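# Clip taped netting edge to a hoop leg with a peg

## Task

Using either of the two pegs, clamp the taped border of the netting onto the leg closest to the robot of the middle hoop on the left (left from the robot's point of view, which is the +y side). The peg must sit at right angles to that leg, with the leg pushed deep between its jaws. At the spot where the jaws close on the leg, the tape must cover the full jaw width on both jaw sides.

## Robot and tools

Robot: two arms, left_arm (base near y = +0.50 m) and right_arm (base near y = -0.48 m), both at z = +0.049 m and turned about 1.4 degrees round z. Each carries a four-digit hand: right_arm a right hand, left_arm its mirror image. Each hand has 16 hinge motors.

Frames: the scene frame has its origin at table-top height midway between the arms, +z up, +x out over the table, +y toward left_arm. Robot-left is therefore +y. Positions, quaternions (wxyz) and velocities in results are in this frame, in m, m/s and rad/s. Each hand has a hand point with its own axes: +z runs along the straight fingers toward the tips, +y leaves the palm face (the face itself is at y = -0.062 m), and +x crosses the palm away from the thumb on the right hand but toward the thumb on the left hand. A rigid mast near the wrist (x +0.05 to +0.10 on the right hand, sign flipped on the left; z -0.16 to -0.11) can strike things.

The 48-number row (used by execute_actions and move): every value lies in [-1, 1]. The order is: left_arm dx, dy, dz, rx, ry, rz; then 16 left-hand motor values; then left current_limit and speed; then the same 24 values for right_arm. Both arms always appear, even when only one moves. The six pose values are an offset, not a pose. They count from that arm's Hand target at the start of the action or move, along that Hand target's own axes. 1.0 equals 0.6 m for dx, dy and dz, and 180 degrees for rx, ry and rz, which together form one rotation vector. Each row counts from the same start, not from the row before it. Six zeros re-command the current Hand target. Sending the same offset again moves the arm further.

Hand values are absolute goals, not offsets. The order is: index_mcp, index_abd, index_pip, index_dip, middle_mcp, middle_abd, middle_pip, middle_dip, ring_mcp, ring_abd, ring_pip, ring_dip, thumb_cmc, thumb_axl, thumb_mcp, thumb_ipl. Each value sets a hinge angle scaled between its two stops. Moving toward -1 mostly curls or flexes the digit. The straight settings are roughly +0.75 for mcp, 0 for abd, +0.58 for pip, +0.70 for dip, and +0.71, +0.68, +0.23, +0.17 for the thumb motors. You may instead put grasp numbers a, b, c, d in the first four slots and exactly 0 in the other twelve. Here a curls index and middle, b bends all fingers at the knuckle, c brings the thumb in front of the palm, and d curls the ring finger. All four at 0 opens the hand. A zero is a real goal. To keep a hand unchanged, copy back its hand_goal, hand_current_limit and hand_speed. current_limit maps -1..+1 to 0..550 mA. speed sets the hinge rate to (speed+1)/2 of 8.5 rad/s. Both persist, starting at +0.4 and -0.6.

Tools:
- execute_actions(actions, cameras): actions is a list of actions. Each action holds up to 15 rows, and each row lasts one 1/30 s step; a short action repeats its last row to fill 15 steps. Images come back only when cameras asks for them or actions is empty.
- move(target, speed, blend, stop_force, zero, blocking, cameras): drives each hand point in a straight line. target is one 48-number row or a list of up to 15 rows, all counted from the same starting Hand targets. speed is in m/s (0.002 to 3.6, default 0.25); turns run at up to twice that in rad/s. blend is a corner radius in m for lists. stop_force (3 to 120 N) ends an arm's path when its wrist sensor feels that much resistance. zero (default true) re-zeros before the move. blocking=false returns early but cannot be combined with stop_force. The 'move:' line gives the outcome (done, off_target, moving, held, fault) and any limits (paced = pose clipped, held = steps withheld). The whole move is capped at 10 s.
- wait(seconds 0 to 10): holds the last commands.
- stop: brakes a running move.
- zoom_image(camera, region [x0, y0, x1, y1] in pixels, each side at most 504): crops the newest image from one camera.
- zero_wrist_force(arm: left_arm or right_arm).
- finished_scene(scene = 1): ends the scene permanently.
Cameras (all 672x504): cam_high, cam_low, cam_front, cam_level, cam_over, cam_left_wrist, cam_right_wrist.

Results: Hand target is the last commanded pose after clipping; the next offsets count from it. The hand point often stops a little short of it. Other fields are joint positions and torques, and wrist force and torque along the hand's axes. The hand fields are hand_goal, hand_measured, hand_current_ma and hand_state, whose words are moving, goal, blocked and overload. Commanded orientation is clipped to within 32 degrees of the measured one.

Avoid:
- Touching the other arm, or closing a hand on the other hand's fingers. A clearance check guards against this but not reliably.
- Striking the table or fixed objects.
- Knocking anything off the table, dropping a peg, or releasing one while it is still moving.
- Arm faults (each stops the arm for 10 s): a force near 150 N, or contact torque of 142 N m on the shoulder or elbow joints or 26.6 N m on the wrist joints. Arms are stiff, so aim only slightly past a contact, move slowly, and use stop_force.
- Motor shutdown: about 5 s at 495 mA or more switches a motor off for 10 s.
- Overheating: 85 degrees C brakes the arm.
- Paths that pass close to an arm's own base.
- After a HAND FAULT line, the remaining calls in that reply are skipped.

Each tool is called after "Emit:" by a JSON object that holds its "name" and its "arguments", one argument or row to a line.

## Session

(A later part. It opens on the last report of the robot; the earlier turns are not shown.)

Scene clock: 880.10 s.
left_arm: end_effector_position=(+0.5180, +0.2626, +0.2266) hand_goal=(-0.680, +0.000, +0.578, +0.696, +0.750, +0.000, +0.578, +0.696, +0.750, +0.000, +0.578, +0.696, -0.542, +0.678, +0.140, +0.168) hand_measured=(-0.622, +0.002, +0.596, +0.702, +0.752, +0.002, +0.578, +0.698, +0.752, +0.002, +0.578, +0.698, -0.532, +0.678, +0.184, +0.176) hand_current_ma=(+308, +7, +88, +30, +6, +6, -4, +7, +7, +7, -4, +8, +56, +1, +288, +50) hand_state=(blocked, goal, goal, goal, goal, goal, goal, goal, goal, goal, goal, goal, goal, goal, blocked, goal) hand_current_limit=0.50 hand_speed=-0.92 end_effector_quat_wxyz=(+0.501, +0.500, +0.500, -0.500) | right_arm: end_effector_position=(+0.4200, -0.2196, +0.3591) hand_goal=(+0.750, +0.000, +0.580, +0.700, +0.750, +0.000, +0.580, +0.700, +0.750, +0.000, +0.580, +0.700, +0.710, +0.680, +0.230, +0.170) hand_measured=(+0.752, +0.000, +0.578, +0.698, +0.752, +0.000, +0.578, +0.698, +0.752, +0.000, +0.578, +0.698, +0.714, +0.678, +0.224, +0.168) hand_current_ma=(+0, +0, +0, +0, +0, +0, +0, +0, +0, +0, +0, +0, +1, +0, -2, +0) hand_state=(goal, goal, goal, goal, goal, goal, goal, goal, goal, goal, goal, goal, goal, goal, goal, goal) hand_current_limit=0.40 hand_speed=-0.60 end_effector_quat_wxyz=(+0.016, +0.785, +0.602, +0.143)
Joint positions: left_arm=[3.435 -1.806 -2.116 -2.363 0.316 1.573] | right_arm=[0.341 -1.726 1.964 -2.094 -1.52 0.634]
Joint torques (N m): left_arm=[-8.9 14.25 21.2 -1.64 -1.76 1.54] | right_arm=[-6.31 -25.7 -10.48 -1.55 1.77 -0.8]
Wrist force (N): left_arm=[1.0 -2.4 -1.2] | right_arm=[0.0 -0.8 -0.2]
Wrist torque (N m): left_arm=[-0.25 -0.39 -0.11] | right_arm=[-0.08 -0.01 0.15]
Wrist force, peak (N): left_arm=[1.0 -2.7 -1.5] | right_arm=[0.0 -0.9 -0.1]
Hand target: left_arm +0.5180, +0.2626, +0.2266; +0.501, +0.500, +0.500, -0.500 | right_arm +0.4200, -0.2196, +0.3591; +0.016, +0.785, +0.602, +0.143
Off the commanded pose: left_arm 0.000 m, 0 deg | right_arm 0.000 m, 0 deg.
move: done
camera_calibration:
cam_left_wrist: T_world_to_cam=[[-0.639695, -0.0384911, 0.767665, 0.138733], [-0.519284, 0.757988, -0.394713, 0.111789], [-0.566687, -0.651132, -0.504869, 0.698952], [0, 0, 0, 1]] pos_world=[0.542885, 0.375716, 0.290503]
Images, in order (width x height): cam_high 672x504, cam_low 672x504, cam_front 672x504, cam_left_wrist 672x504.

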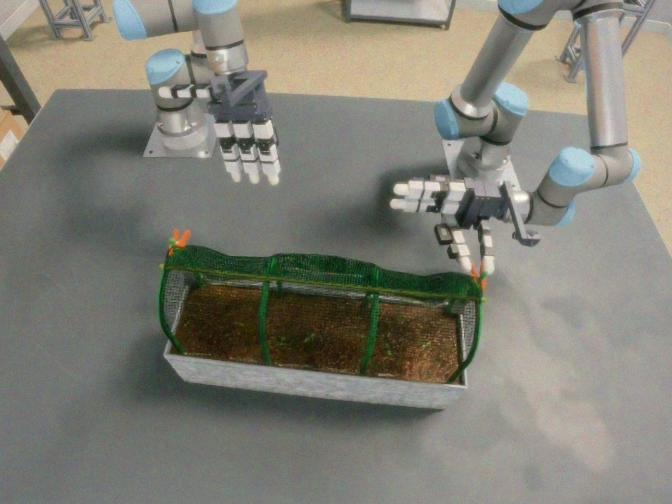

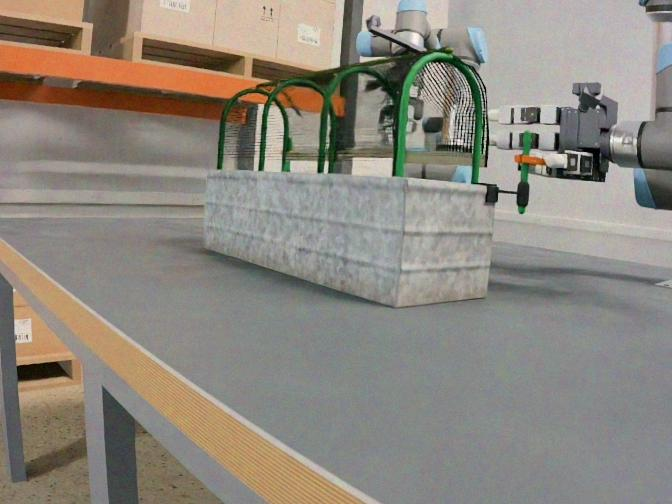

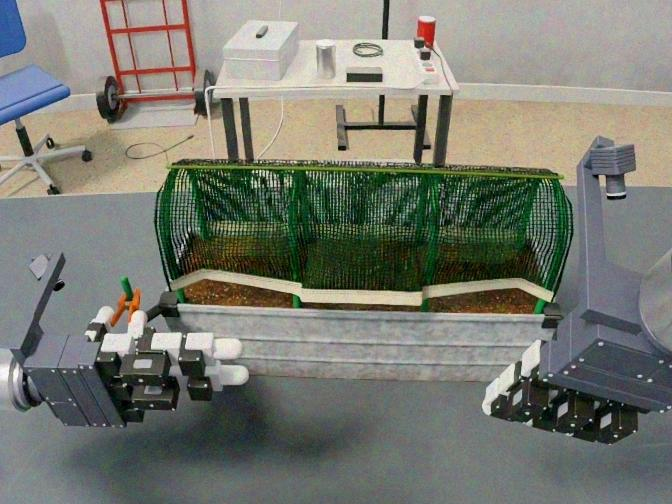

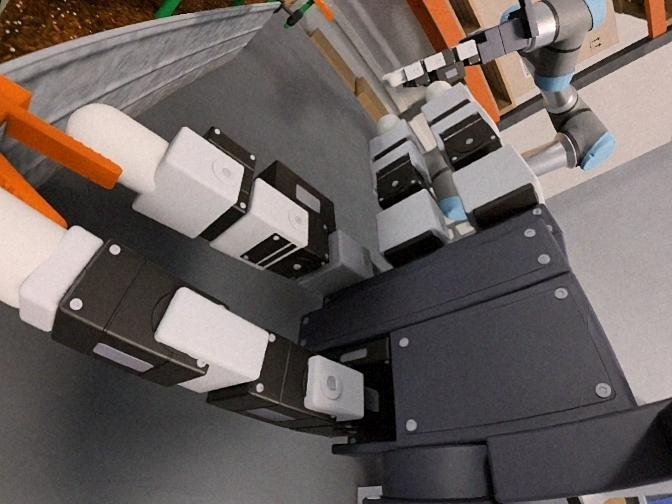

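Emit:
{"name": "move", "arguments": {
  "target": [0,0,0,0,0,0,-0.72,0,0.577,0.696,0.75,0,0.577,0.696,0.75,0,0.577,0.696,-0.543,0.678,0.09,0.168,0.75,-0.92,0,0,0,0,0,0,0,0,0,0,0,0,0,0,0,0,0,0,0,0,0,0,0.4,-0.6],
  "speed": 0.1,
  "cameras": ["cam_low", "cam_front", "cam_high", "cam_left_wrist"]
}}

Emit:
{"name": "zoom_image", "arguments": {
  "camera": "cam_front",
  "region": [60, 260, 220, 380]
}}

Emit:
{"name": "zoom_image", "arguments": {
  "camera": "cam_high",
  "region": [420, 210, 520, 300]
}}

Emit:
{"name": "zoom_image", "arguments": {
  "camera": "cam_left_wrist",
  "region": [0, 0, 240, 240]
}}

Scene clock: 891.23 s.
left_arm: end_effector_position=(+0.5180, +0.2626, +0.2266) hand_goal=(-0.720, +0.000, +0.578, +0.696, +0.750, +0.000, +0.578, +0.696, +0.750, +0.000, +0.578, +0.696, -0.542, +0.678, +0.090, +0.168) hand_measured=(-0.630, +0.002, +0.608, +0.706, +0.752, +0.002, +0.578, +0.698, +0.752, +0.002, +0.578, +0.698, -0.532, +0.678, +0.176, +0.180) hand_current_ma=(+480, +8, +148, +54, +6, +6, -4, +7, +7, +7, -4, +8, +56, +1, +481, +82) hand_state=(blocked, goal, blocked, goal, goal, goal, goal, goal, goal, goal, goal, goal, goal, goal, blocked, goal) hand_current_limit=0.75 hand_speed=-0.92 end_effector_quat_wxyz=(+0.501, +0.500, +0.500, -0.500) | right_arm: end_effector_position=(+0.4200, -0.2196, +0.3591) hand_goal=(+0.750, +0.000, +0.580, +0.700, +0.750, +0.000, +0.580, +0.700, +0.750, +0.000, +0.580, +0.700, +0.710, +0.680, +0.230, +0.170) hand_measured=(+0.752, +0.000, +0.578, +0.698, +0.752, +0.000, +0.578, +0.698, +0.752, +0.000, +0.578, +0.698, +0.714, +0.678, +0.224, +0.168) hand_current_ma=(+0, +0, +0, +0, +0, +0, +0, +0, +0, +0, +0, +0, +1, +0, -2, +0) hand_state=(goal, goal, goal, goal, goal, goal, goal, goal, goal, goal, goal, goal, goal, goal, goal, goal) hand_current_limit=0.40 hand_speed=-0.60 end_effector_quat_wxyz=(+0.016, +0.785, +0.602, +0.143)
Joint positions: left_arm=[3.435 -1.806 -2.116 -2.363 0.316 1.573] | right_arm=[0.341 -1.726 1.964 -2.094 -1.52 0.634]
Joint torques (N m): left_arm=[-8.71 13.89 21.09 1.04 -1.21 1.63] | right_arm=[-7.22 -26.16 -11.62 -1.52 1.65 -0.96]
Wrist force (N): left_arm=[0.5 -3.8 -1.5] | right_arm=[0.1 -0.7 0.0]
Wrist torque (N m): left_arm=[-0.37 -0.33 -0.14] | right_arm=[-0.09 -0.02 0.15]
Wrist force, peak (N): left_arm=[1.0 -3.8 -1.3] | right_arm=[0.2 -0.9 -0.2]
Hand target: left_arm +0.5180, +0.2626, +0.2266; +0.501, +0.500, +0.500, -0.500 | right_arm +0.4200, -0.2196, +0.3591; +0.016, +0.785, +0.602, +0.143
Off the commanded pose: left_arm 0.000 m, 0 deg | right_arm 0.000 m, 0 deg.
move: done
camera_calibration:
cam_left_wrist: T_world_to_cam=[[-0.639695, -0.0384911, 0.767665, 0.138733], [-0.519284, 0.757988, -0.394713, 0.111789], [-0.566687, -0.651132, -0.504869, 0.698952], [0, 0, 0, 1]] pos_world=[0.542885, 0.375716, 0.290503]
Images, in order (width x height): cam_high 672x504, cam_low 672x504, cam_front 672x504, cam_left_wrist 672x504.

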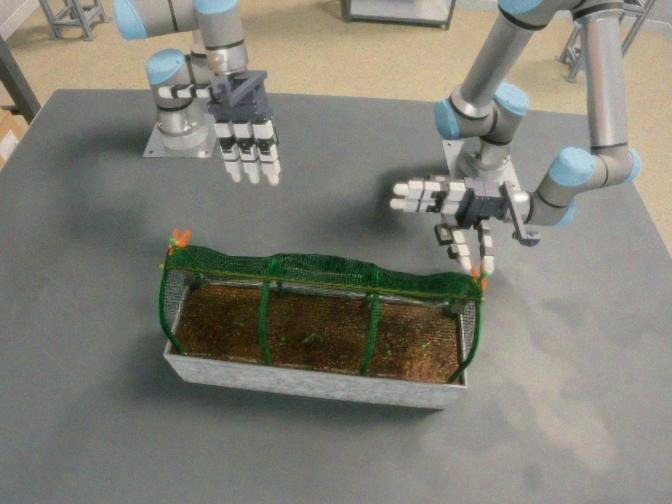

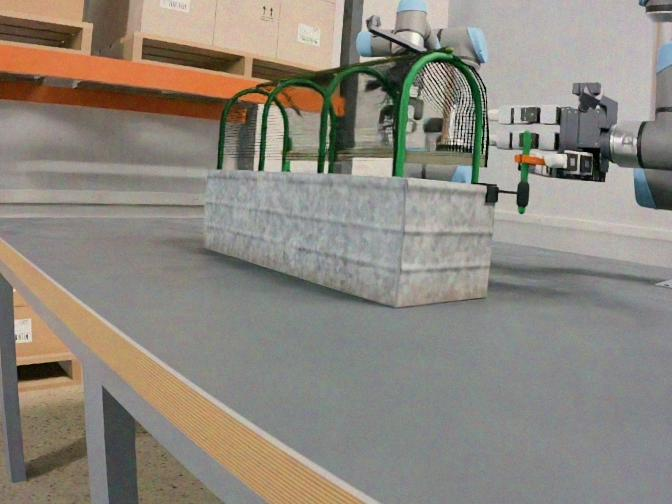

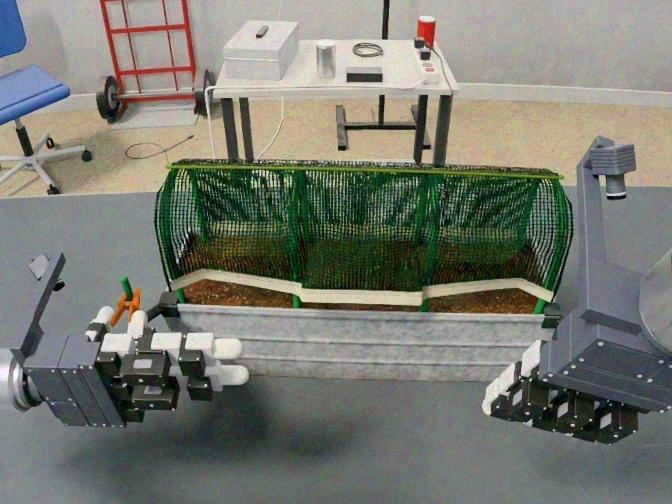

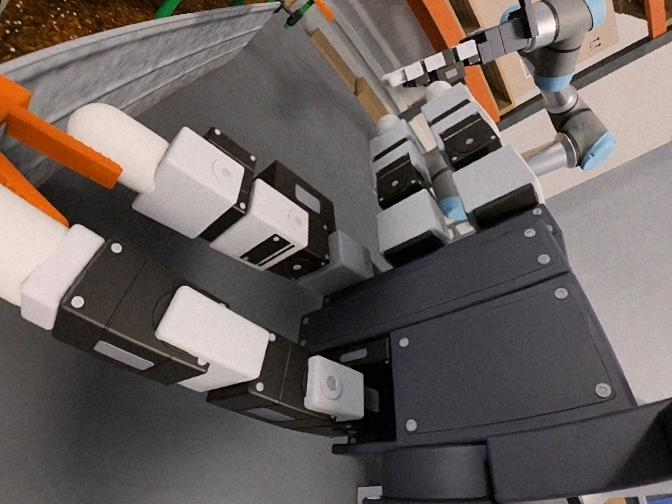

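Scaled by 3.150 from the camera's 672x504 image, which has a finer 960x720 frame.

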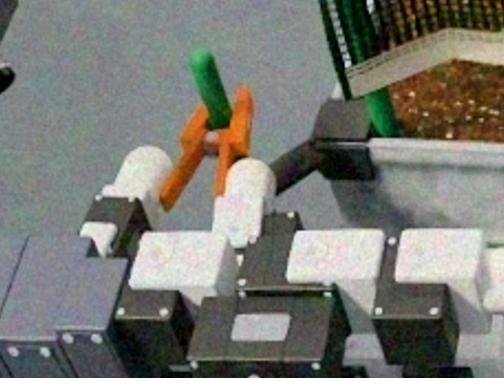

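Scaled by 5.040 from the camera's 672x504 image, which has a finer 960x720 frame.

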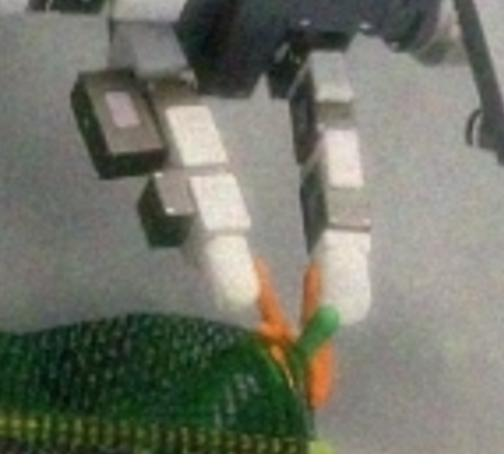

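Scaled by 2.100 from the camera's 672x504 image, which has a finer 960x720 frame.

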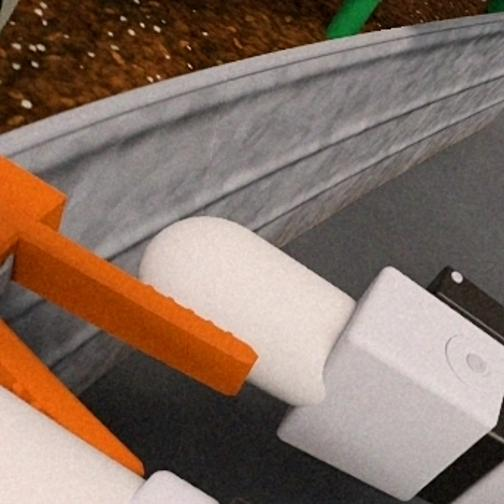

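Emit:
{"name": "execute_actions", "arguments": {
  "actions": [
    [[0,0,0,0,0,0,-0.78,0,0.577,0.696,0.75,0,0.577,0.696,0.75,0,0.577,0.696,-0.543,0.678,0.02,0.168,1.0,-0.9,0,0,0,0,0,0,0,0,0,0,0,0,0,0,0,0,0,0,0,0,0,0,0.4,-0.6]],
    [[0,0,0,0,0,0,-0.78,0,0.577,0.696,0.75,0,0.577,0.696,0.75,0,0.577,0.696,-0.543,0.678,0.02,0.168,1.0,-0.9,0,0,0,0,0,0,0,0,0,0,0,0,0,0,0,0,0,0,0,0,0,0,0.4,-0.6]]
  ],
  "cameras": ["cam_high", "cam_left_wrist"]
}}

Emit:
{"name": "execute_actions", "arguments": {
  "actions": [
    [[0,0,0,0,0,0,-0.72,0,0.577,0.696,0.75,0,0.577,0.696,0.75,0,0.577,0.696,-0.543,0.678,0.09,0.168,0.5,-0.9,0,0,0,0,0,0,0,0,0,0,0,0,0,0,0,0,0,0,0,0,0,0,0.4,-0.6]]
  ]
}}

Scene clock: 996.80 s.
left_arm: end_effector_position=(+0.5180, +0.2626, +0.2266) hand_goal=(-0.780, +0.000, +0.578, +0.696, +0.750, +0.000, +0.578, +0.696, +0.750, +0.000, +0.578, +0.696, -0.542, +0.678, +0.020, +0.168) hand_measured=(-0.632, +0.002, +0.612, +0.710, +0.752, +0.002, +0.578, +0.698, +0.752, +0.002, +0.578, +0.698, -0.532, +0.678, +0.170, +0.182) hand_current_ma=(+550, +9, +175, +68, +6, +6, -4, +7, +7, +7, -4, +8, +56, +1, +550, +94) hand_state=(blocked, goal, blocked, goal, goal, goal, goal, goal, goal, goal, goal, goal, goal, goal, blocked, goal) hand_current_limit=1.00 hand_speed=-0.90 end_effector_quat_wxyz=(+0.501, +0.500, +0.500, -0.500) | right_arm: end_effector_position=(+0.4200, -0.2196, +0.3591) hand_goal=(+0.750, +0.000, +0.580, +0.700, +0.750, +0.000, +0.580, +0.700, +0.750, +0.000, +0.580, +0.700, +0.710, +0.680, +0.230, +0.170) hand_measured=(+0.752, +0.000, +0.578, +0.698, +0.752, +0.000, +0.578, +0.698, +0.752, +0.000, +0.578, +0.698, +0.714, +0.678, +0.224, +0.168) hand_current_ma=(+0, +0, +0, +0, +0, +0, +0, +0, +0, +0, +0, +0, +1, +0, -2, +0) hand_state=(goal, goal, goal, goal, goal, goal, goal, goal, goal, goal, goal, goal, goal, goal, goal, goal) hand_current_limit=0.40 hand_speed=-0.60 end_effector_quat_wxyz=(+0.016, +0.785, +0.602, +0.143)
Joint positions: left_arm=[3.435 -1.806 -2.116 -2.363 0.316 1.573] | right_arm=[0.341 -1.726 1.964 -2.094 -1.52 0.634]
Joint torques (N m): left_arm=[-8.46 14.19 20.22 1.34 -0.54 1.51] | right_arm=[-7.29 -25.68 -10.76 -1.46 1.95 -0.63]
Motor temperatures (°C): left_arm=[37 34 38 34 40 50] | right_arm=[34 32 44 36 35 42]
Wrist force (N): left_arm=[0.7 -3.3 -1.8] | right_arm=[-0.1 -0.8 -0.1]
Wrist torque (N m): left_arm=[-0.36 -0.34 -0.14] | right_arm=[-0.08 -0.01 0.14]
Wrist force, peak (N): left_arm=[0.9 -4.0 -1.5] | right_arm=[-0.1 -0.9 -0.4]
Hand target: left_arm +0.5180, +0.2626, +0.2266; +0.501, +0.500, +0.500, -0.500 | right_arm +0.4200, -0.2196, +0.3591; +0.016, +0.785, +0.602, +0.143
Off the commanded pose: left_arm 0.000 m, 0 deg | right_arm 0.000 m, 0 deg.
Step readings (end_effector_position of left_arm | right_arm):
0: (+0.5180, +0.2626, +0.2266) | (+0.4200, -0.2196, +0.3591)
1: (+0.5180, +0.2626, +0.2266) | (+0.4200, -0.2196, +0.3591)
2: (+0.5180, +0.2626, +0.2266) | (+0.4200, -0.2196, +0.3591)
4: (+0.5180, +0.2626, +0.2266) | (+0.4200, -0.2196, +0.3591)
8: (+0.5180, +0.2626, +0.2266) | (+0.4200, -0.2196, +0.3591)
15: (+0.5180, +0.2626, +0.2266) | (+0.4200, -0.2196, +0.3591)
16: (+0.5180, +0.2626, +0.2266) | (+0.4200, -0.2196, +0.3591)
17: (+0.5180, +0.2626, +0.2266) | (+0.4200, -0.2196, +0.3591)
19: (+0.5180, +0.2626, +0.2266) | (+0.4200, -0.2196, +0.3591)
23: (+0.5180, +0.2626, +0.2266) | (+0.4200, -0.2196, +0.3591)
30: (+0.5180, +0.2626, +0.2266) | (+0.4200, -0.2196, +0.3591)
camera_calibration:
cam_left_wrist: T_world_to_cam=[[-0.639739, -0.0385412, 0.767626, 0.138787], [-0.519261, 0.758014, -0.394693, 0.111761], [-0.566659, -0.651099, -0.504944, 0.698946], [0, 0, 0, 1]] pos_world=[0.542884, 0.375716, 0.290503]
Images, in order (width x height): cam_high 672x504, cam_left_wrist 672x504.

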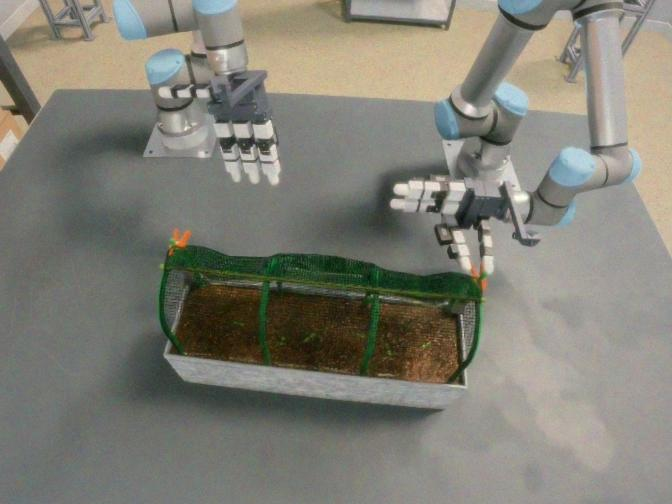

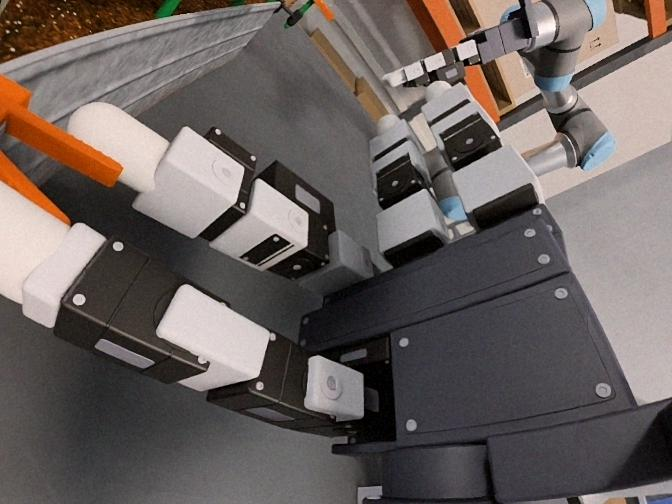

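Scene clock: 997.50 s.
left_arm: end_effector_position=(+0.5180, +0.2626, +0.2266) hand_goal=(-0.720, +0.000, +0.578, +0.696, +0.750, +0.000, +0.578, +0.696, +0.750, +0.000, +0.578, +0.696, -0.542, +0.678, +0.090, +0.168) hand_measured=(-0.632, +0.002, +0.612, +0.710, +0.752, +0.002, +0.578, +0.698, +0.752, +0.002, +0.578, +0.698, -0.532, +0.678, +0.170, +0.182) hand_current_ma=(+412, +9, +175, +68, +6, +6, -4, +7, +7, +7, -4, +8, +56, +1, +412, +94) hand_state=(blocked, goal, blocked, goal, goal, goal, goal, goal, goal, goal, goal, goal, goal, goal, blocked, goal) hand_current_limit=0.50 hand_speed=-0.90 end_effector_quat_wxyz=(+0.501, +0.500, +0.500, -0.500) | right_arm: end_effector_position=(+0.4200, -0.2196, +0.3591) hand_goal=(+0.750, +0.000, +0.580, +0.700, +0.750, +0.000, +0.580, +0.700, +0.750, +0.000, +0.580, +0.700, +0.710, +0.680, +0.230, +0.170) hand_measured=(+0.752, +0.000, +0.578, +0.698, +0.752, +0.000, +0.578, +0.698, +0.752, +0.000, +0.578, +0.698, +0.714, +0.678, +0.224, +0.168) hand_current_ma=(+0, +0, +0, +0, +0, +0, +0, +0, +0, +0, +0, +0, +1, +0, -2, +0) hand_state=(goal, goal, goal, goal, goal, goal, goal, goal, goal, goal, goal, goal, goal, goal, goal, goal) hand_current_limit=0.40 hand_speed=-0.60 end_effector_quat_wxyz=(+0.016, +0.785, +0.602, +0.143)
Joint positions: left_arm=[3.435 -1.806 -2.116 -2.363 0.316 1.573] | right_arm=[0.341 -1.726 1.964 -2.094 -1.52 0.634]
Joint torques (N m): left_arm=[-8.55 13.81 20.93 1.26 -0.52 1.46] | right_arm=[-7.07 -25.51 -11.59 -1.59 1.61 -0.67]
Wrist force (N): left_arm=[0.8 -3.3 -1.5] | right_arm=[0.3 -0.7 -0.2]
Wrist torque (N m): left_arm=[-0.38 -0.35 -0.13] | right_arm=[-0.07 -0.05 0.18]
Wrist force, peak (N): left_arm=[0.9 -3.6 -1.9] | right_arm=[0.1 -0.8 -0.2]
Hand target: left_arm +0.5180, +0.2626, +0.2266; +0.501, +0.500, +0.500, -0.500 | right_arm +0.4200, -0.2196, +0.3591; +0.016, +0.785, +0.602, +0.143
Off the commanded pose: left_arm 0.000 m, 0 deg | right_arm 0.000 m, 0 deg.
Step readings (end_effector_position of left_arm | right_arm):
0: (+0.5180, +0.2626, +0.2266) | (+0.4200, -0.2196, +0.3591)
1: (+0.5180, +0.2626, +0.2266) | (+0.4200, -0.2196, +0.3591)
2: (+0.5180, +0.2626, +0.2266) | (+0.4200, -0.2196, +0.3591)
4: (+0.5180, +0.2626, +0.2266) | (+0.4200, -0.2196, +0.3591)
8: (+0.5180, +0.2626, +0.2266) | (+0.4200, -0.2196, +0.3591)
15: (+0.5180, +0.2626, +0.2266) | (+0.4200, -0.2196, +0.3591)

Emit:
{"name": "move", "arguments": {
  "target": [0,0,0,0,0,0,-0.45,0,0.577,0.696,0.75,0,0.577,0.696,0.75,0,0.577,0.696,-0.543,0.678,0.35,0.168,0.4,-0.85,0,0,0,0,0,0,0,0,0,0,0,0,0,0,0,0,0,0,0,0,0,0,0.4,-0.6],
  "speed": 0.1,
  "cameras": ["cam_left_wrist", "cam_right_wrist", "cam_front"]
}}

Emit:
{"name": "zoom_image", "arguments": {
  "camera": "cam_left_wrist",
  "region": [300, 60, 600, 300]
}}

Emit:
{"name": "zoom_image", "arguments": {
  "camera": "cam_right_wrist",
  "region": [130, 60, 430, 320]
}}

Emit:
{"name": "zoom_image", "arguments": {
  "camera": "cam_left_wrist",
  "region": [0, 50, 240, 290]
}}

Scene clock: 1258.67 s.
left_arm: end_effector_position=(+0.5180, +0.2626, +0.2266) hand_goal=(-0.450, +0.000, +0.578, +0.696, +0.750, +0.000, +0.578, +0.696, +0.750, +0.000, +0.578, +0.696, -0.542, +0.678, +0.350, +0.168) hand_measured=(-0.452, +0.002, +0.582, +0.698, +0.752, +0.002, +0.578, +0.698, +0.752, +0.002, +0.578, +0.698, -0.532, +0.678, +0.348, +0.170) hand_current_ma=(-12, +9, +15, +15, +6, +6, -4, +7, +7, +7, -4, +8, +56, +1, -13, +12) hand_state=(goal, goal, goal, goal, goal, goal, goal, goal, goal, goal, goal, goal, goal, goal, goal, goal) hand_current_limit=0.40 hand_speed=-0.85 end_effector_quat_wxyz=(+0.501, +0.500, +0.500, -0.500) | right_arm: end_effector_position=(+0.4200, -0.2196, +0.3591) hand_goal=(+0.750, +0.000, +0.580, +0.700, +0.750, +0.000, +0.580, +0.700, +0.750, +0.000, +0.580, +0.700, +0.710, +0.680, +0.230, +0.170) hand_measured=(+0.752, +0.000, +0.578, +0.698, +0.752, +0.000, +0.578, +0.698, +0.752, +0.000, +0.578, +0.698, +0.714, +0.678, +0.224, +0.168) hand_current_ma=(+0, +0, +0, +0, +0, +0, +0, +0, +0, +0, +0, +0, +1, +0, -2, +0) hand_state=(goal, goal, goal, goal, goal, goal, goal, goal, goal, goal, goal, goal, goal, goal, goal, goal) hand_current_limit=0.40 hand_speed=-0.60 end_effector_quat_wxyz=(+0.016, +0.785, +0.602, +0.143)
Joint positions: left_arm=[3.435 -1.806 -2.116 -2.363 0.316 1.573] | right_arm=[0.341 -1.726 1.964 -2.094 -1.52 0.634]
Joint torques (N m): left_arm=[-7.94 14.28 20.2 0.83 0.05 1.3] | right_arm=[-7.02 -24.91 -11.35 -1.65 1.61 -0.5]
Wrist force (N): left_arm=[0.8 -1.2 -0.8] | right_arm=[0.2 -0.8 -0.2]
Wrist torque (N m): left_arm=[-0.16 -0.36 -0.11] | right_arm=[-0.09 -0.03 0.16]
Wrist force, peak (N): left_arm=[1.0 -3.7 -2.0] | right_arm=[0.2 -0.9 -0.2]
Hand target: left_arm +0.5180, +0.2626, +0.2266; +0.501, +0.500, +0.500, -0.500 | right_arm +0.4200, -0.2196, +0.3591; +0.016, +0.785, +0.602, +0.143
Off the commanded pose: left_arm 0.000 m, 0 deg | right_arm 0.000 m, 0 deg.
move: done
camera_calibration:
cam_left_wrist: T_world_to_cam=[[-0.639741, -0.0385382, 0.767624, 0.138788], [-0.519259, 0.758014, -0.394697, 0.11176], [-0.566659, -0.651099, -0.504944, 0.698946], [0, 0, 0, 1]] pos_world=[0.542884, 0.375716, 0.290503]
cam_right_wrist: T_world_to_cam=[[0.417703, -0.906131, -0.0667224, -0.316259], [-0.763922, -0.390005, 0.514121, 0.00123903], [-0.491882, -0.163779, -0.855119, 0.606588], [0, 0, 0, 1]] pos_world=[0.431419, -0.186742, 0.496967]
Images, in order (width x height): cam_front 672x504, cam_left_wrist 672x504, cam_right_wrist 672x504.

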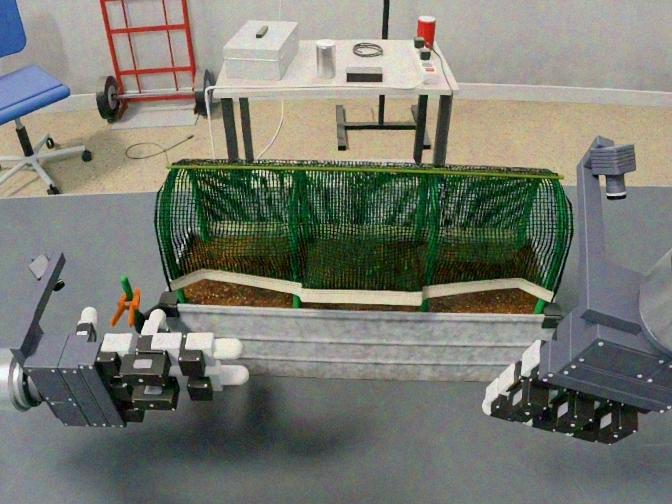

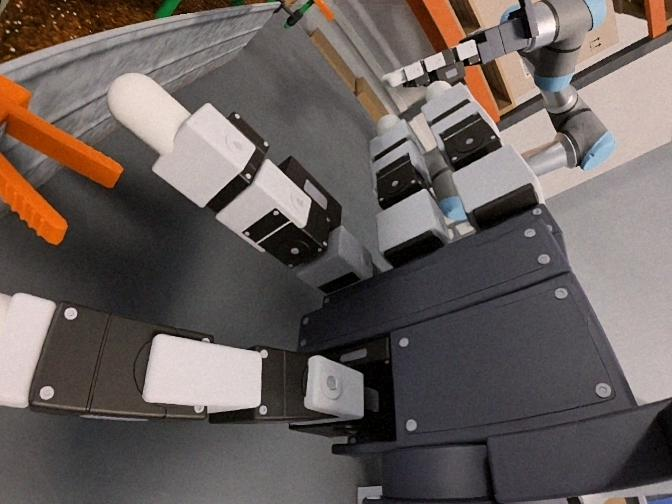

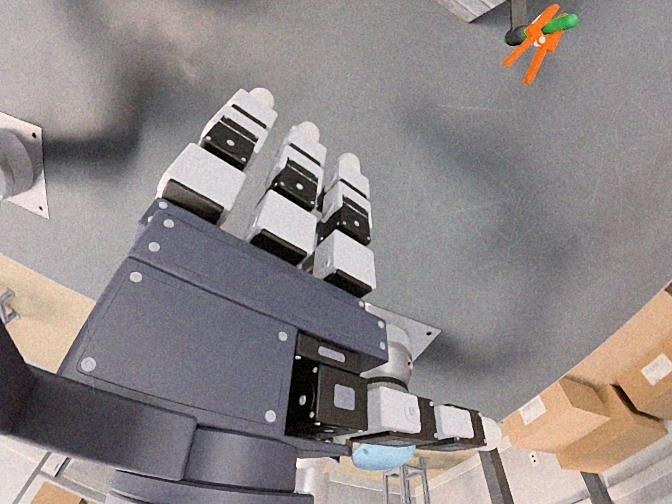

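Scaled by 1.680 from the camera's 672x504 image, which has a finer 960x720 frame.

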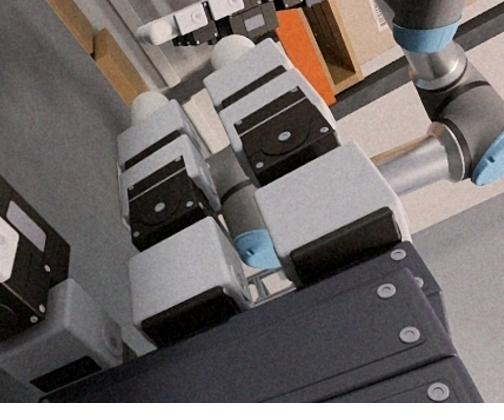

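Scaled by 1.680 from the camera's 672x504 image, which has a finer 960x720 frame.

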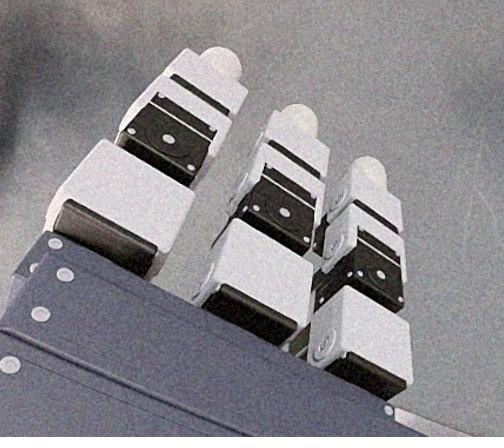

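Scaled by 2.100 from the camera's 672x504 image, which has a finer 960x720 frame.

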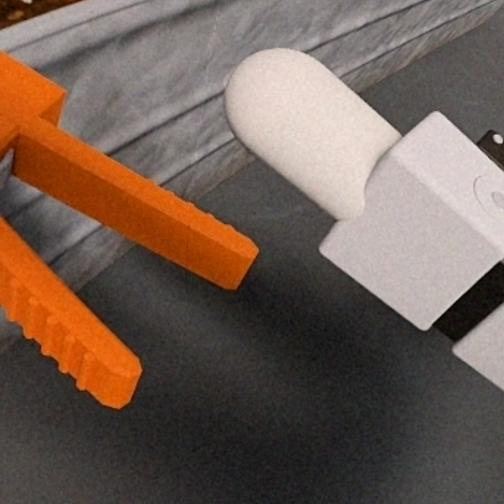

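Emit:
{"name": "move", "arguments": {
  "target": [
    [0,-0.1967,0,0,0,0,-0.1,0,0.577,0.696,0.75,0,0.577,0.696,0.75,0,0.577,0.696,-0.543,0.678,0.393,0.168,0.4,-0.6,0,0,0,0,0,0,0,0,0,0,0,0,0,0,0,0,0,0,0,0,0,0,0.4,-0.6],
    [-0.1223,-0.2133,-0.079,-0.5,0,0,0.753,0.333,0.577,-0.609,0.753,-0.333,0.577,-0.609,-0.479,0,0.577,0.696,0.71,0.678,0.225,0.168,0.4,-0.6,0,0,0,0,0,0,0,0,0,0,0,0,0,0,0,0,0,0,0,0,0,0,0.4,-0.6],
    [-0.0898,-0.1967,-0.1023,-0.3849,0.3849,0.3849,0.753,0.333,0.577,-0.609,0.753,-0.333,0.577,-0.609,-0.479,0,0.577,0.696,0.71,0.678,0.225,0.168,0.4,-0.6,0,0,0,0,0,0,0,0,0,0,0,0,0,0,0,0,0,0,0,0,0,0,0.4,-0.6]
  ],
  "speed": [0.2, 0.4, 0.4],
  "cameras": ["all"]
}}

Scene clock: 1448.03 s.
left_arm: end_effector_position=(+0.3880, +0.2991, +0.2907) hand_goal=(-0.100, +0.000, +0.578, +0.696, +0.750, +0.000, +0.578, +0.696, +0.750, +0.000, +0.578, +0.696, -0.542, +0.678, +0.394, +0.168) hand_measured=(-0.102, +0.002, +0.580, +0.698, +0.748, +0.002, +0.578, +0.698, +0.748, +0.002, +0.578, +0.698, -0.532, +0.678, +0.392, +0.170) hand_current_ma=(-7, +10, +9, +14, -8, +9, -4, +7, -9, +9, -4, +8, +56, +1, -8, +11) hand_state=(goal, goal, goal, goal, goal, goal, goal, goal, goal, goal, goal, goal, goal, goal, goal, goal) hand_current_limit=0.40 hand_speed=-0.60 end_effector_quat_wxyz=(+0.695, +0.133, +0.693, -0.142) | right_arm: end_effector_position=(+0.4200, -0.2196, +0.3591) hand_goal=(+0.750, +0.000, +0.580, +0.700, +0.750, +0.000, +0.580, +0.700, +0.750, +0.000, +0.580, +0.700, +0.710, +0.680, +0.230, +0.170) hand_measured=(+0.752, +0.000, +0.578, +0.698, +0.752, +0.000, +0.578, +0.698, +0.752, +0.000, +0.578, +0.698, +0.714, +0.678, +0.224, +0.168) hand_current_ma=(+0, +0, +0, +0, +0, +0, +0, +0, +0, +0, +0, +0, +1, +0, -2, +0) hand_state=(goal, goal, goal, goal, goal, goal, goal, goal, goal, goal, goal, goal, goal, goal, goal, goal) hand_current_limit=0.40 hand_speed=-0.60 end_effector_quat_wxyz=(+0.016, +0.785, +0.602, +0.143)
Joint positions: left_arm=[2.713 -1.169 -2.477 -2.631 -1.584 1.558] | right_arm=[0.341 -1.726 1.964 -2.094 -1.52 0.634]
Joint torques (N m): left_arm=[8.7 9.6 12.76 0.32 2.6 -1.21] | right_arm=[-7.02 -25.93 -11.87 -1.59 1.56 -0.39]
Wrist force (N): left_arm=[1.0 -1.1 -0.5] | right_arm=[0.0 -0.8 -0.2]
Wrist torque (N m): left_arm=[-0.17 -0.36 0.10] | right_arm=[-0.08 0.00 0.14]
Wrist force, peak (N): left_arm=[1.0 -4.9 1.2] | right_arm=[0.2 -1.0 -0.1]
Hand target: left_arm +0.3880, +0.2991, +0.2907; +0.694, +0.133, +0.693, -0.142 (not the last commanded pose) | right_arm +0.4200, -0.2196, +0.3591; +0.016, +0.785, +0.602, +0.143
Off the commanded pose: left_arm 0.029 m, 93 deg | right_arm 0.000 m, 0 deg.
move: held (left_arm; a check stopped the path); path passed 1 of 3 targets; target 2's new numbers were not sent; limits=held
pose unreachable (left arm): on one or more control steps of this call, first in action 0 (counted from 0), this arm could not follow its commanded pose, so it was not sent that pose on those steps. It may still have moved: this result reports where it is.
cause: moving toward the commanded pose would bring two parts of the arm too close to each other (joints 4 (wrist 1) to 6 (wrist 3) lie between them).
camera_calibration:
cam_left_wrist: T_world_to_cam=[[-0.208592, -0.595165, 0.776059, 0.00456785], [-0.899265, -0.195219, -0.391422, 0.473452], [0.384462, -0.779531, -0.49449, 0.347762], [0, 0, 0, 1]] pos_world=[0.29301, 0.366236, 0.353739]
cam_right_wrist: T_world_to_cam=[[0.417703, -0.906131, -0.0667224, -0.316259], [-0.763922, -0.390005, 0.514121, 0.00123903], [-0.491882, -0.163779, -0.855119, 0.606588], [0, 0, 0, 1]] pos_world=[0.431419, -0.186742, 0.496967]

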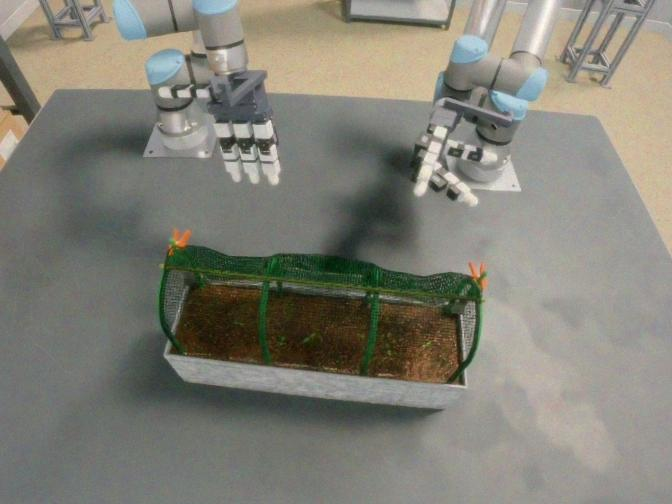

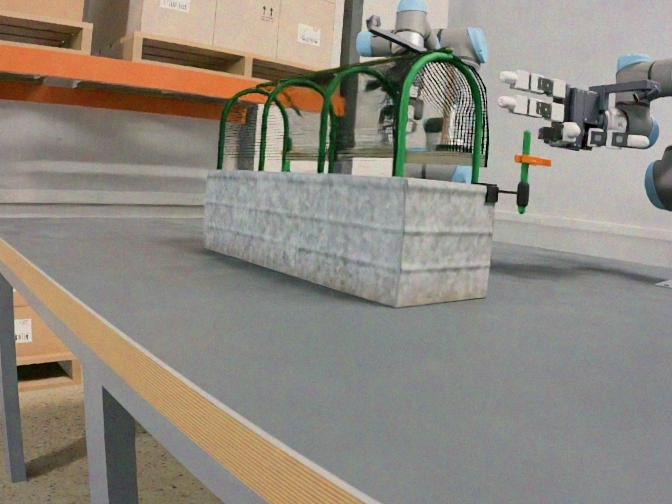

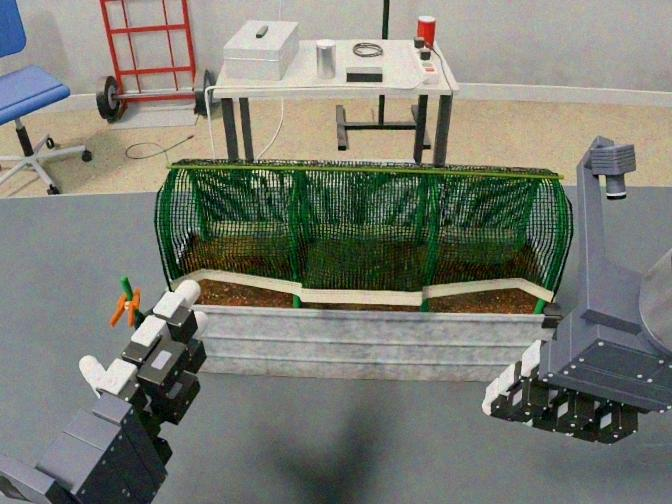

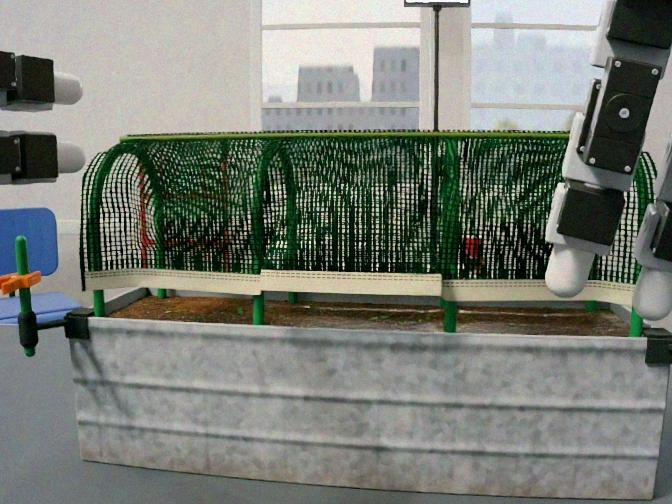

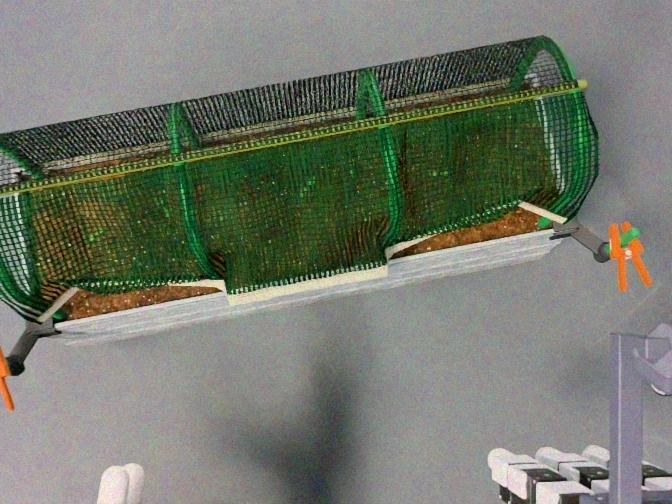

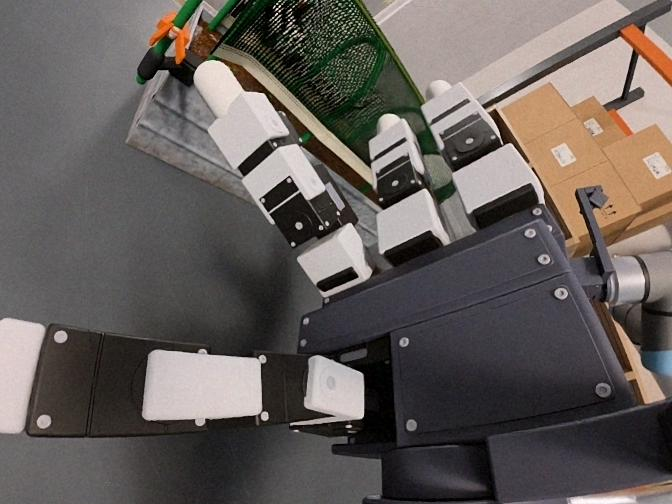

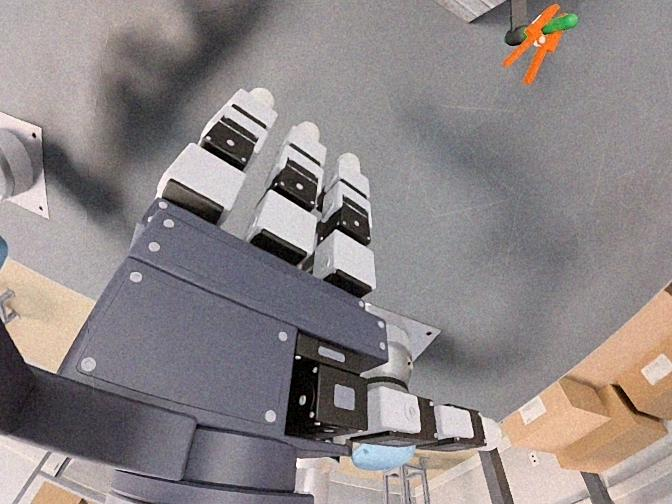

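Emit:
{"name": "move", "arguments": {
  "target": [
    [0.1582,-0.0215,0.0125,-0.0981,-0.0972,-0.4891,0.753,0.333,0.577,-0.609,0.753,-0.333,0.577,-0.609,-0.479,0,0.577,0.696,0.71,0.678,0.225,0.168,0.4,-0.6,0,0,0,0,0,0,0,0,0,0,0,0,0,0,0,0,0,0,0,0,0,0,0.4,-0.6],
    [0.0162,-0.1172,0.0612,0,-0.194,-0.977,0.753,0.333,0.577,-0.609,0.753,-0.333,0.577,-0.609,-0.479,0,0.577,0.696,0.71,0.678,0.225,0.168,0.4,-0.6,0,0,0,0,0,0,0,0,0,0,0,0,0,0,0,0,0,0,0,0,0,0,0.4,-0.6],
    [0.0165,0.0487,0.0088,-0.0974,0.0983,0.4971,0.753,0.333,0.577,-0.609,0.753,-0.333,0.577,-0.609,-0.479,0,0.577,0.696,0.71,0.678,0.225,0.168,0.4,-0.6,0,0,0,0,0,0,0,0,0,0,0,0,0,0,0,0,0,0,0,0,0,0,0.4,-0.6]
  ],
  "speed": 0.4,
  "blend": [0.02, 0.02, 0],
  "cameras": ["all"]
}}

Scene clock: 1564.87 s.
left_arm: end_effector_position=(+0.4040, +0.3239, +0.2805) hand_goal=(+0.754, +0.334, +0.578, -0.608, +0.754, -0.332, +0.578, -0.608, -0.478, +0.000, +0.578, +0.696, +0.710, +0.678, +0.226, +0.168) hand_measured=(+0.760, +0.334, +0.578, -0.606, +0.760, -0.332, +0.578, -0.606, -0.478, -0.002, +0.578, +0.698, +0.718, +0.678, +0.228, +0.170) hand_current_ma=(+32, -3, +3, +14, +32, -3, -3, +13, +3, -7, +5, +8, +37, +1, +12, +10) hand_state=(goal, goal, goal, goal, goal, goal, goal, goal, goal, goal, goal, goal, goal, goal, goal, goal) hand_current_limit=0.40 hand_speed=-0.60 end_effector_quat_wxyz=(+0.500, +0.500, +0.500, +0.500) | right_arm: end_effector_position=(+0.4200, -0.2196, +0.3591) hand_goal=(+0.750, +0.000, +0.580, +0.700, +0.750, +0.000, +0.580, +0.700, +0.750, +0.000, +0.580, +0.700, +0.710, +0.680, +0.230, +0.170) hand_measured=(+0.752, +0.000, +0.578, +0.698, +0.752, +0.000, +0.578, +0.698, +0.752, +0.000, +0.578, +0.698, +0.714, +0.678, +0.224, +0.168) hand_current_ma=(+0, +0, +0, +0, +0, +0, +0, +0, +0, +0, +0, +0, +1, +0, -2, +0) hand_state=(goal, goal, goal, goal, goal, goal, goal, goal, goal, goal, goal, goal, goal, goal, goal, goal) hand_current_limit=0.40 hand_speed=-0.60 end_effector_quat_wxyz=(+0.016, +0.785, +0.602, +0.143)
Joint positions: left_arm=[2.741 -1.6 -2.598 -2.085 -1.947 -3.142] | right_arm=[0.341 -1.726 1.964 -2.094 -1.52 0.634]
Joint torques (N m): left_arm=[-9.26 19.42 19.9 0.22 -2.55 -1.36] | right_arm=[-5.74 -25.48 -12.5 -1.64 1.45 -0.31]
Wrist force (N): left_arm=[0.4 -0.2 0.2] | right_arm=[0.1 -0.6 -0.1]
Wrist torque (N m): left_arm=[-0.33 -0.10 0.32] | right_arm=[-0.07 -0.03 0.16]
Wrist force, peak (N): left_arm=[-0.2 -1.5 -1.2] | right_arm=[0.1 -1.0 -0.3]
Hand target: left_arm +0.4040, +0.3240, +0.2805; +0.501, +0.500, +0.500, +0.500 | right_arm +0.4200, -0.2196, +0.3591; +0.016, +0.785, +0.602, +0.143
Off the commanded pose: left_arm 0.000 m, 0 deg | right_arm 0.000 m, 0 deg.
move: done
camera_calibration:
cam_left_wrist: T_world_to_cam=[[0.0382552, -0.768155, -0.63912, 0.383907], [-0.758368, 0.394169, -0.519142, 0.276664], [0.650703, 0.504548, -0.567465, -0.14716], [0, 0, 0, 1]] pos_world=[0.290884, 0.260097, 0.305483]
cam_right_wrist: T_world_to_cam=[[0.417703, -0.906131, -0.0667224, -0.316259], [-0.763922, -0.390005, 0.514121, 0.00123903], [-0.491882, -0.163779, -0.855119, 0.606588], [0, 0, 0, 1]] pos_world=[0.431419, -0.186742, 0.496967]

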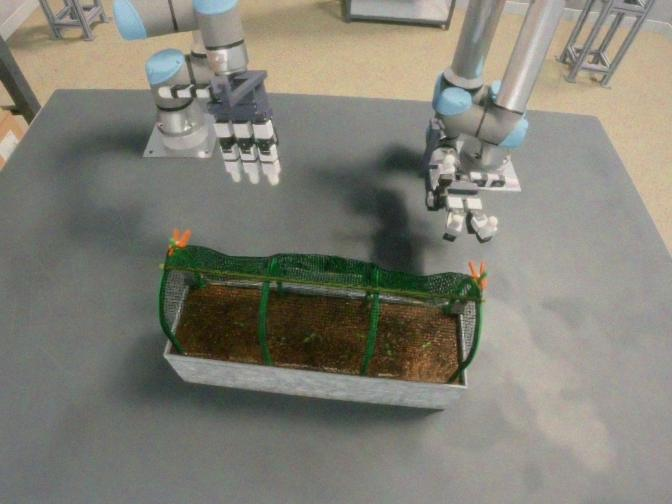

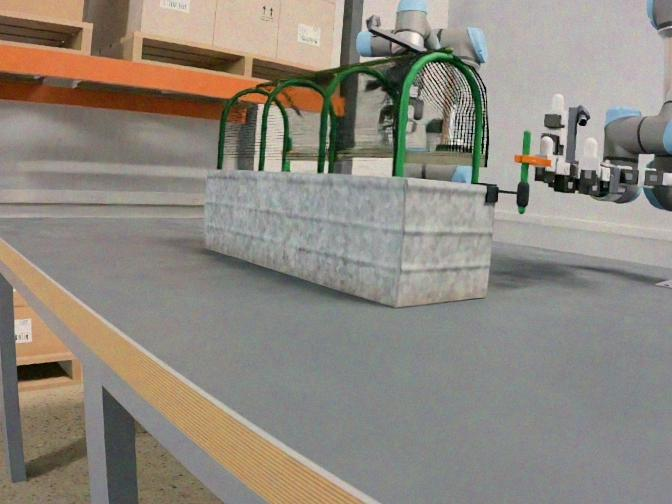

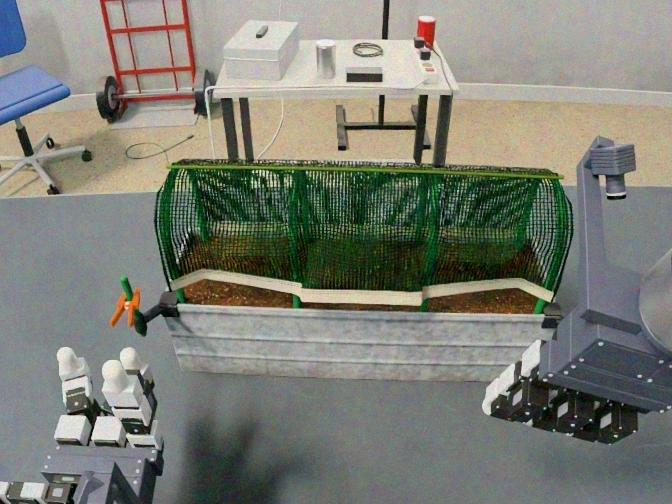

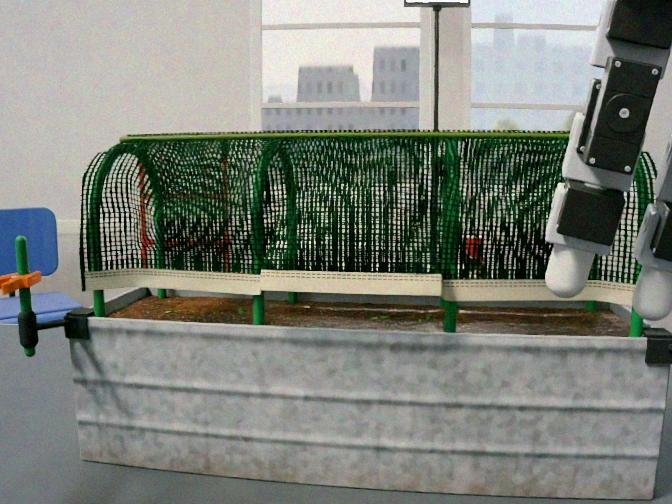

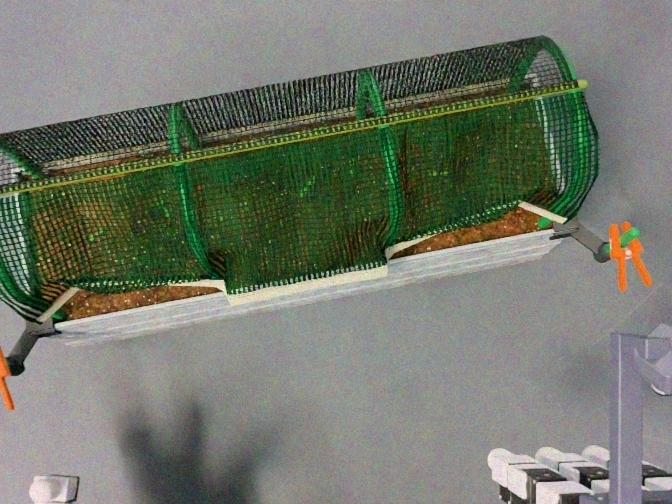

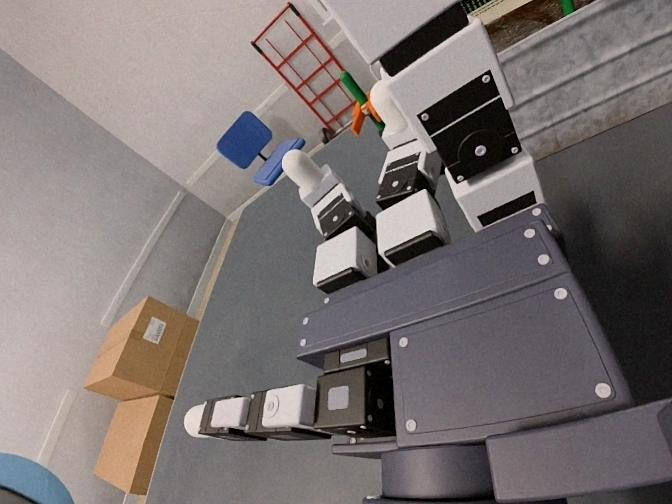

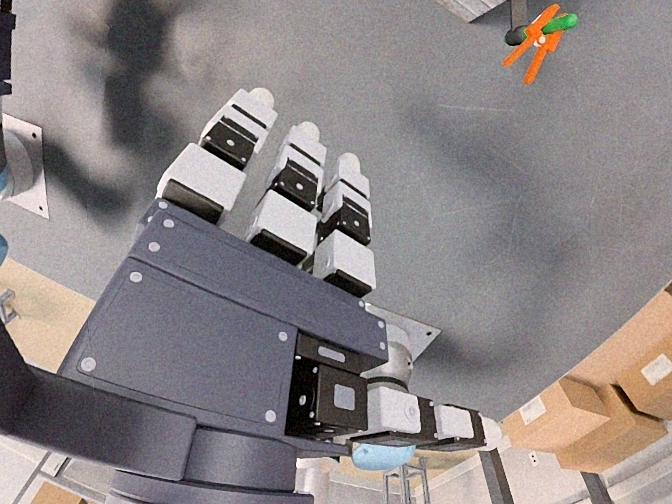

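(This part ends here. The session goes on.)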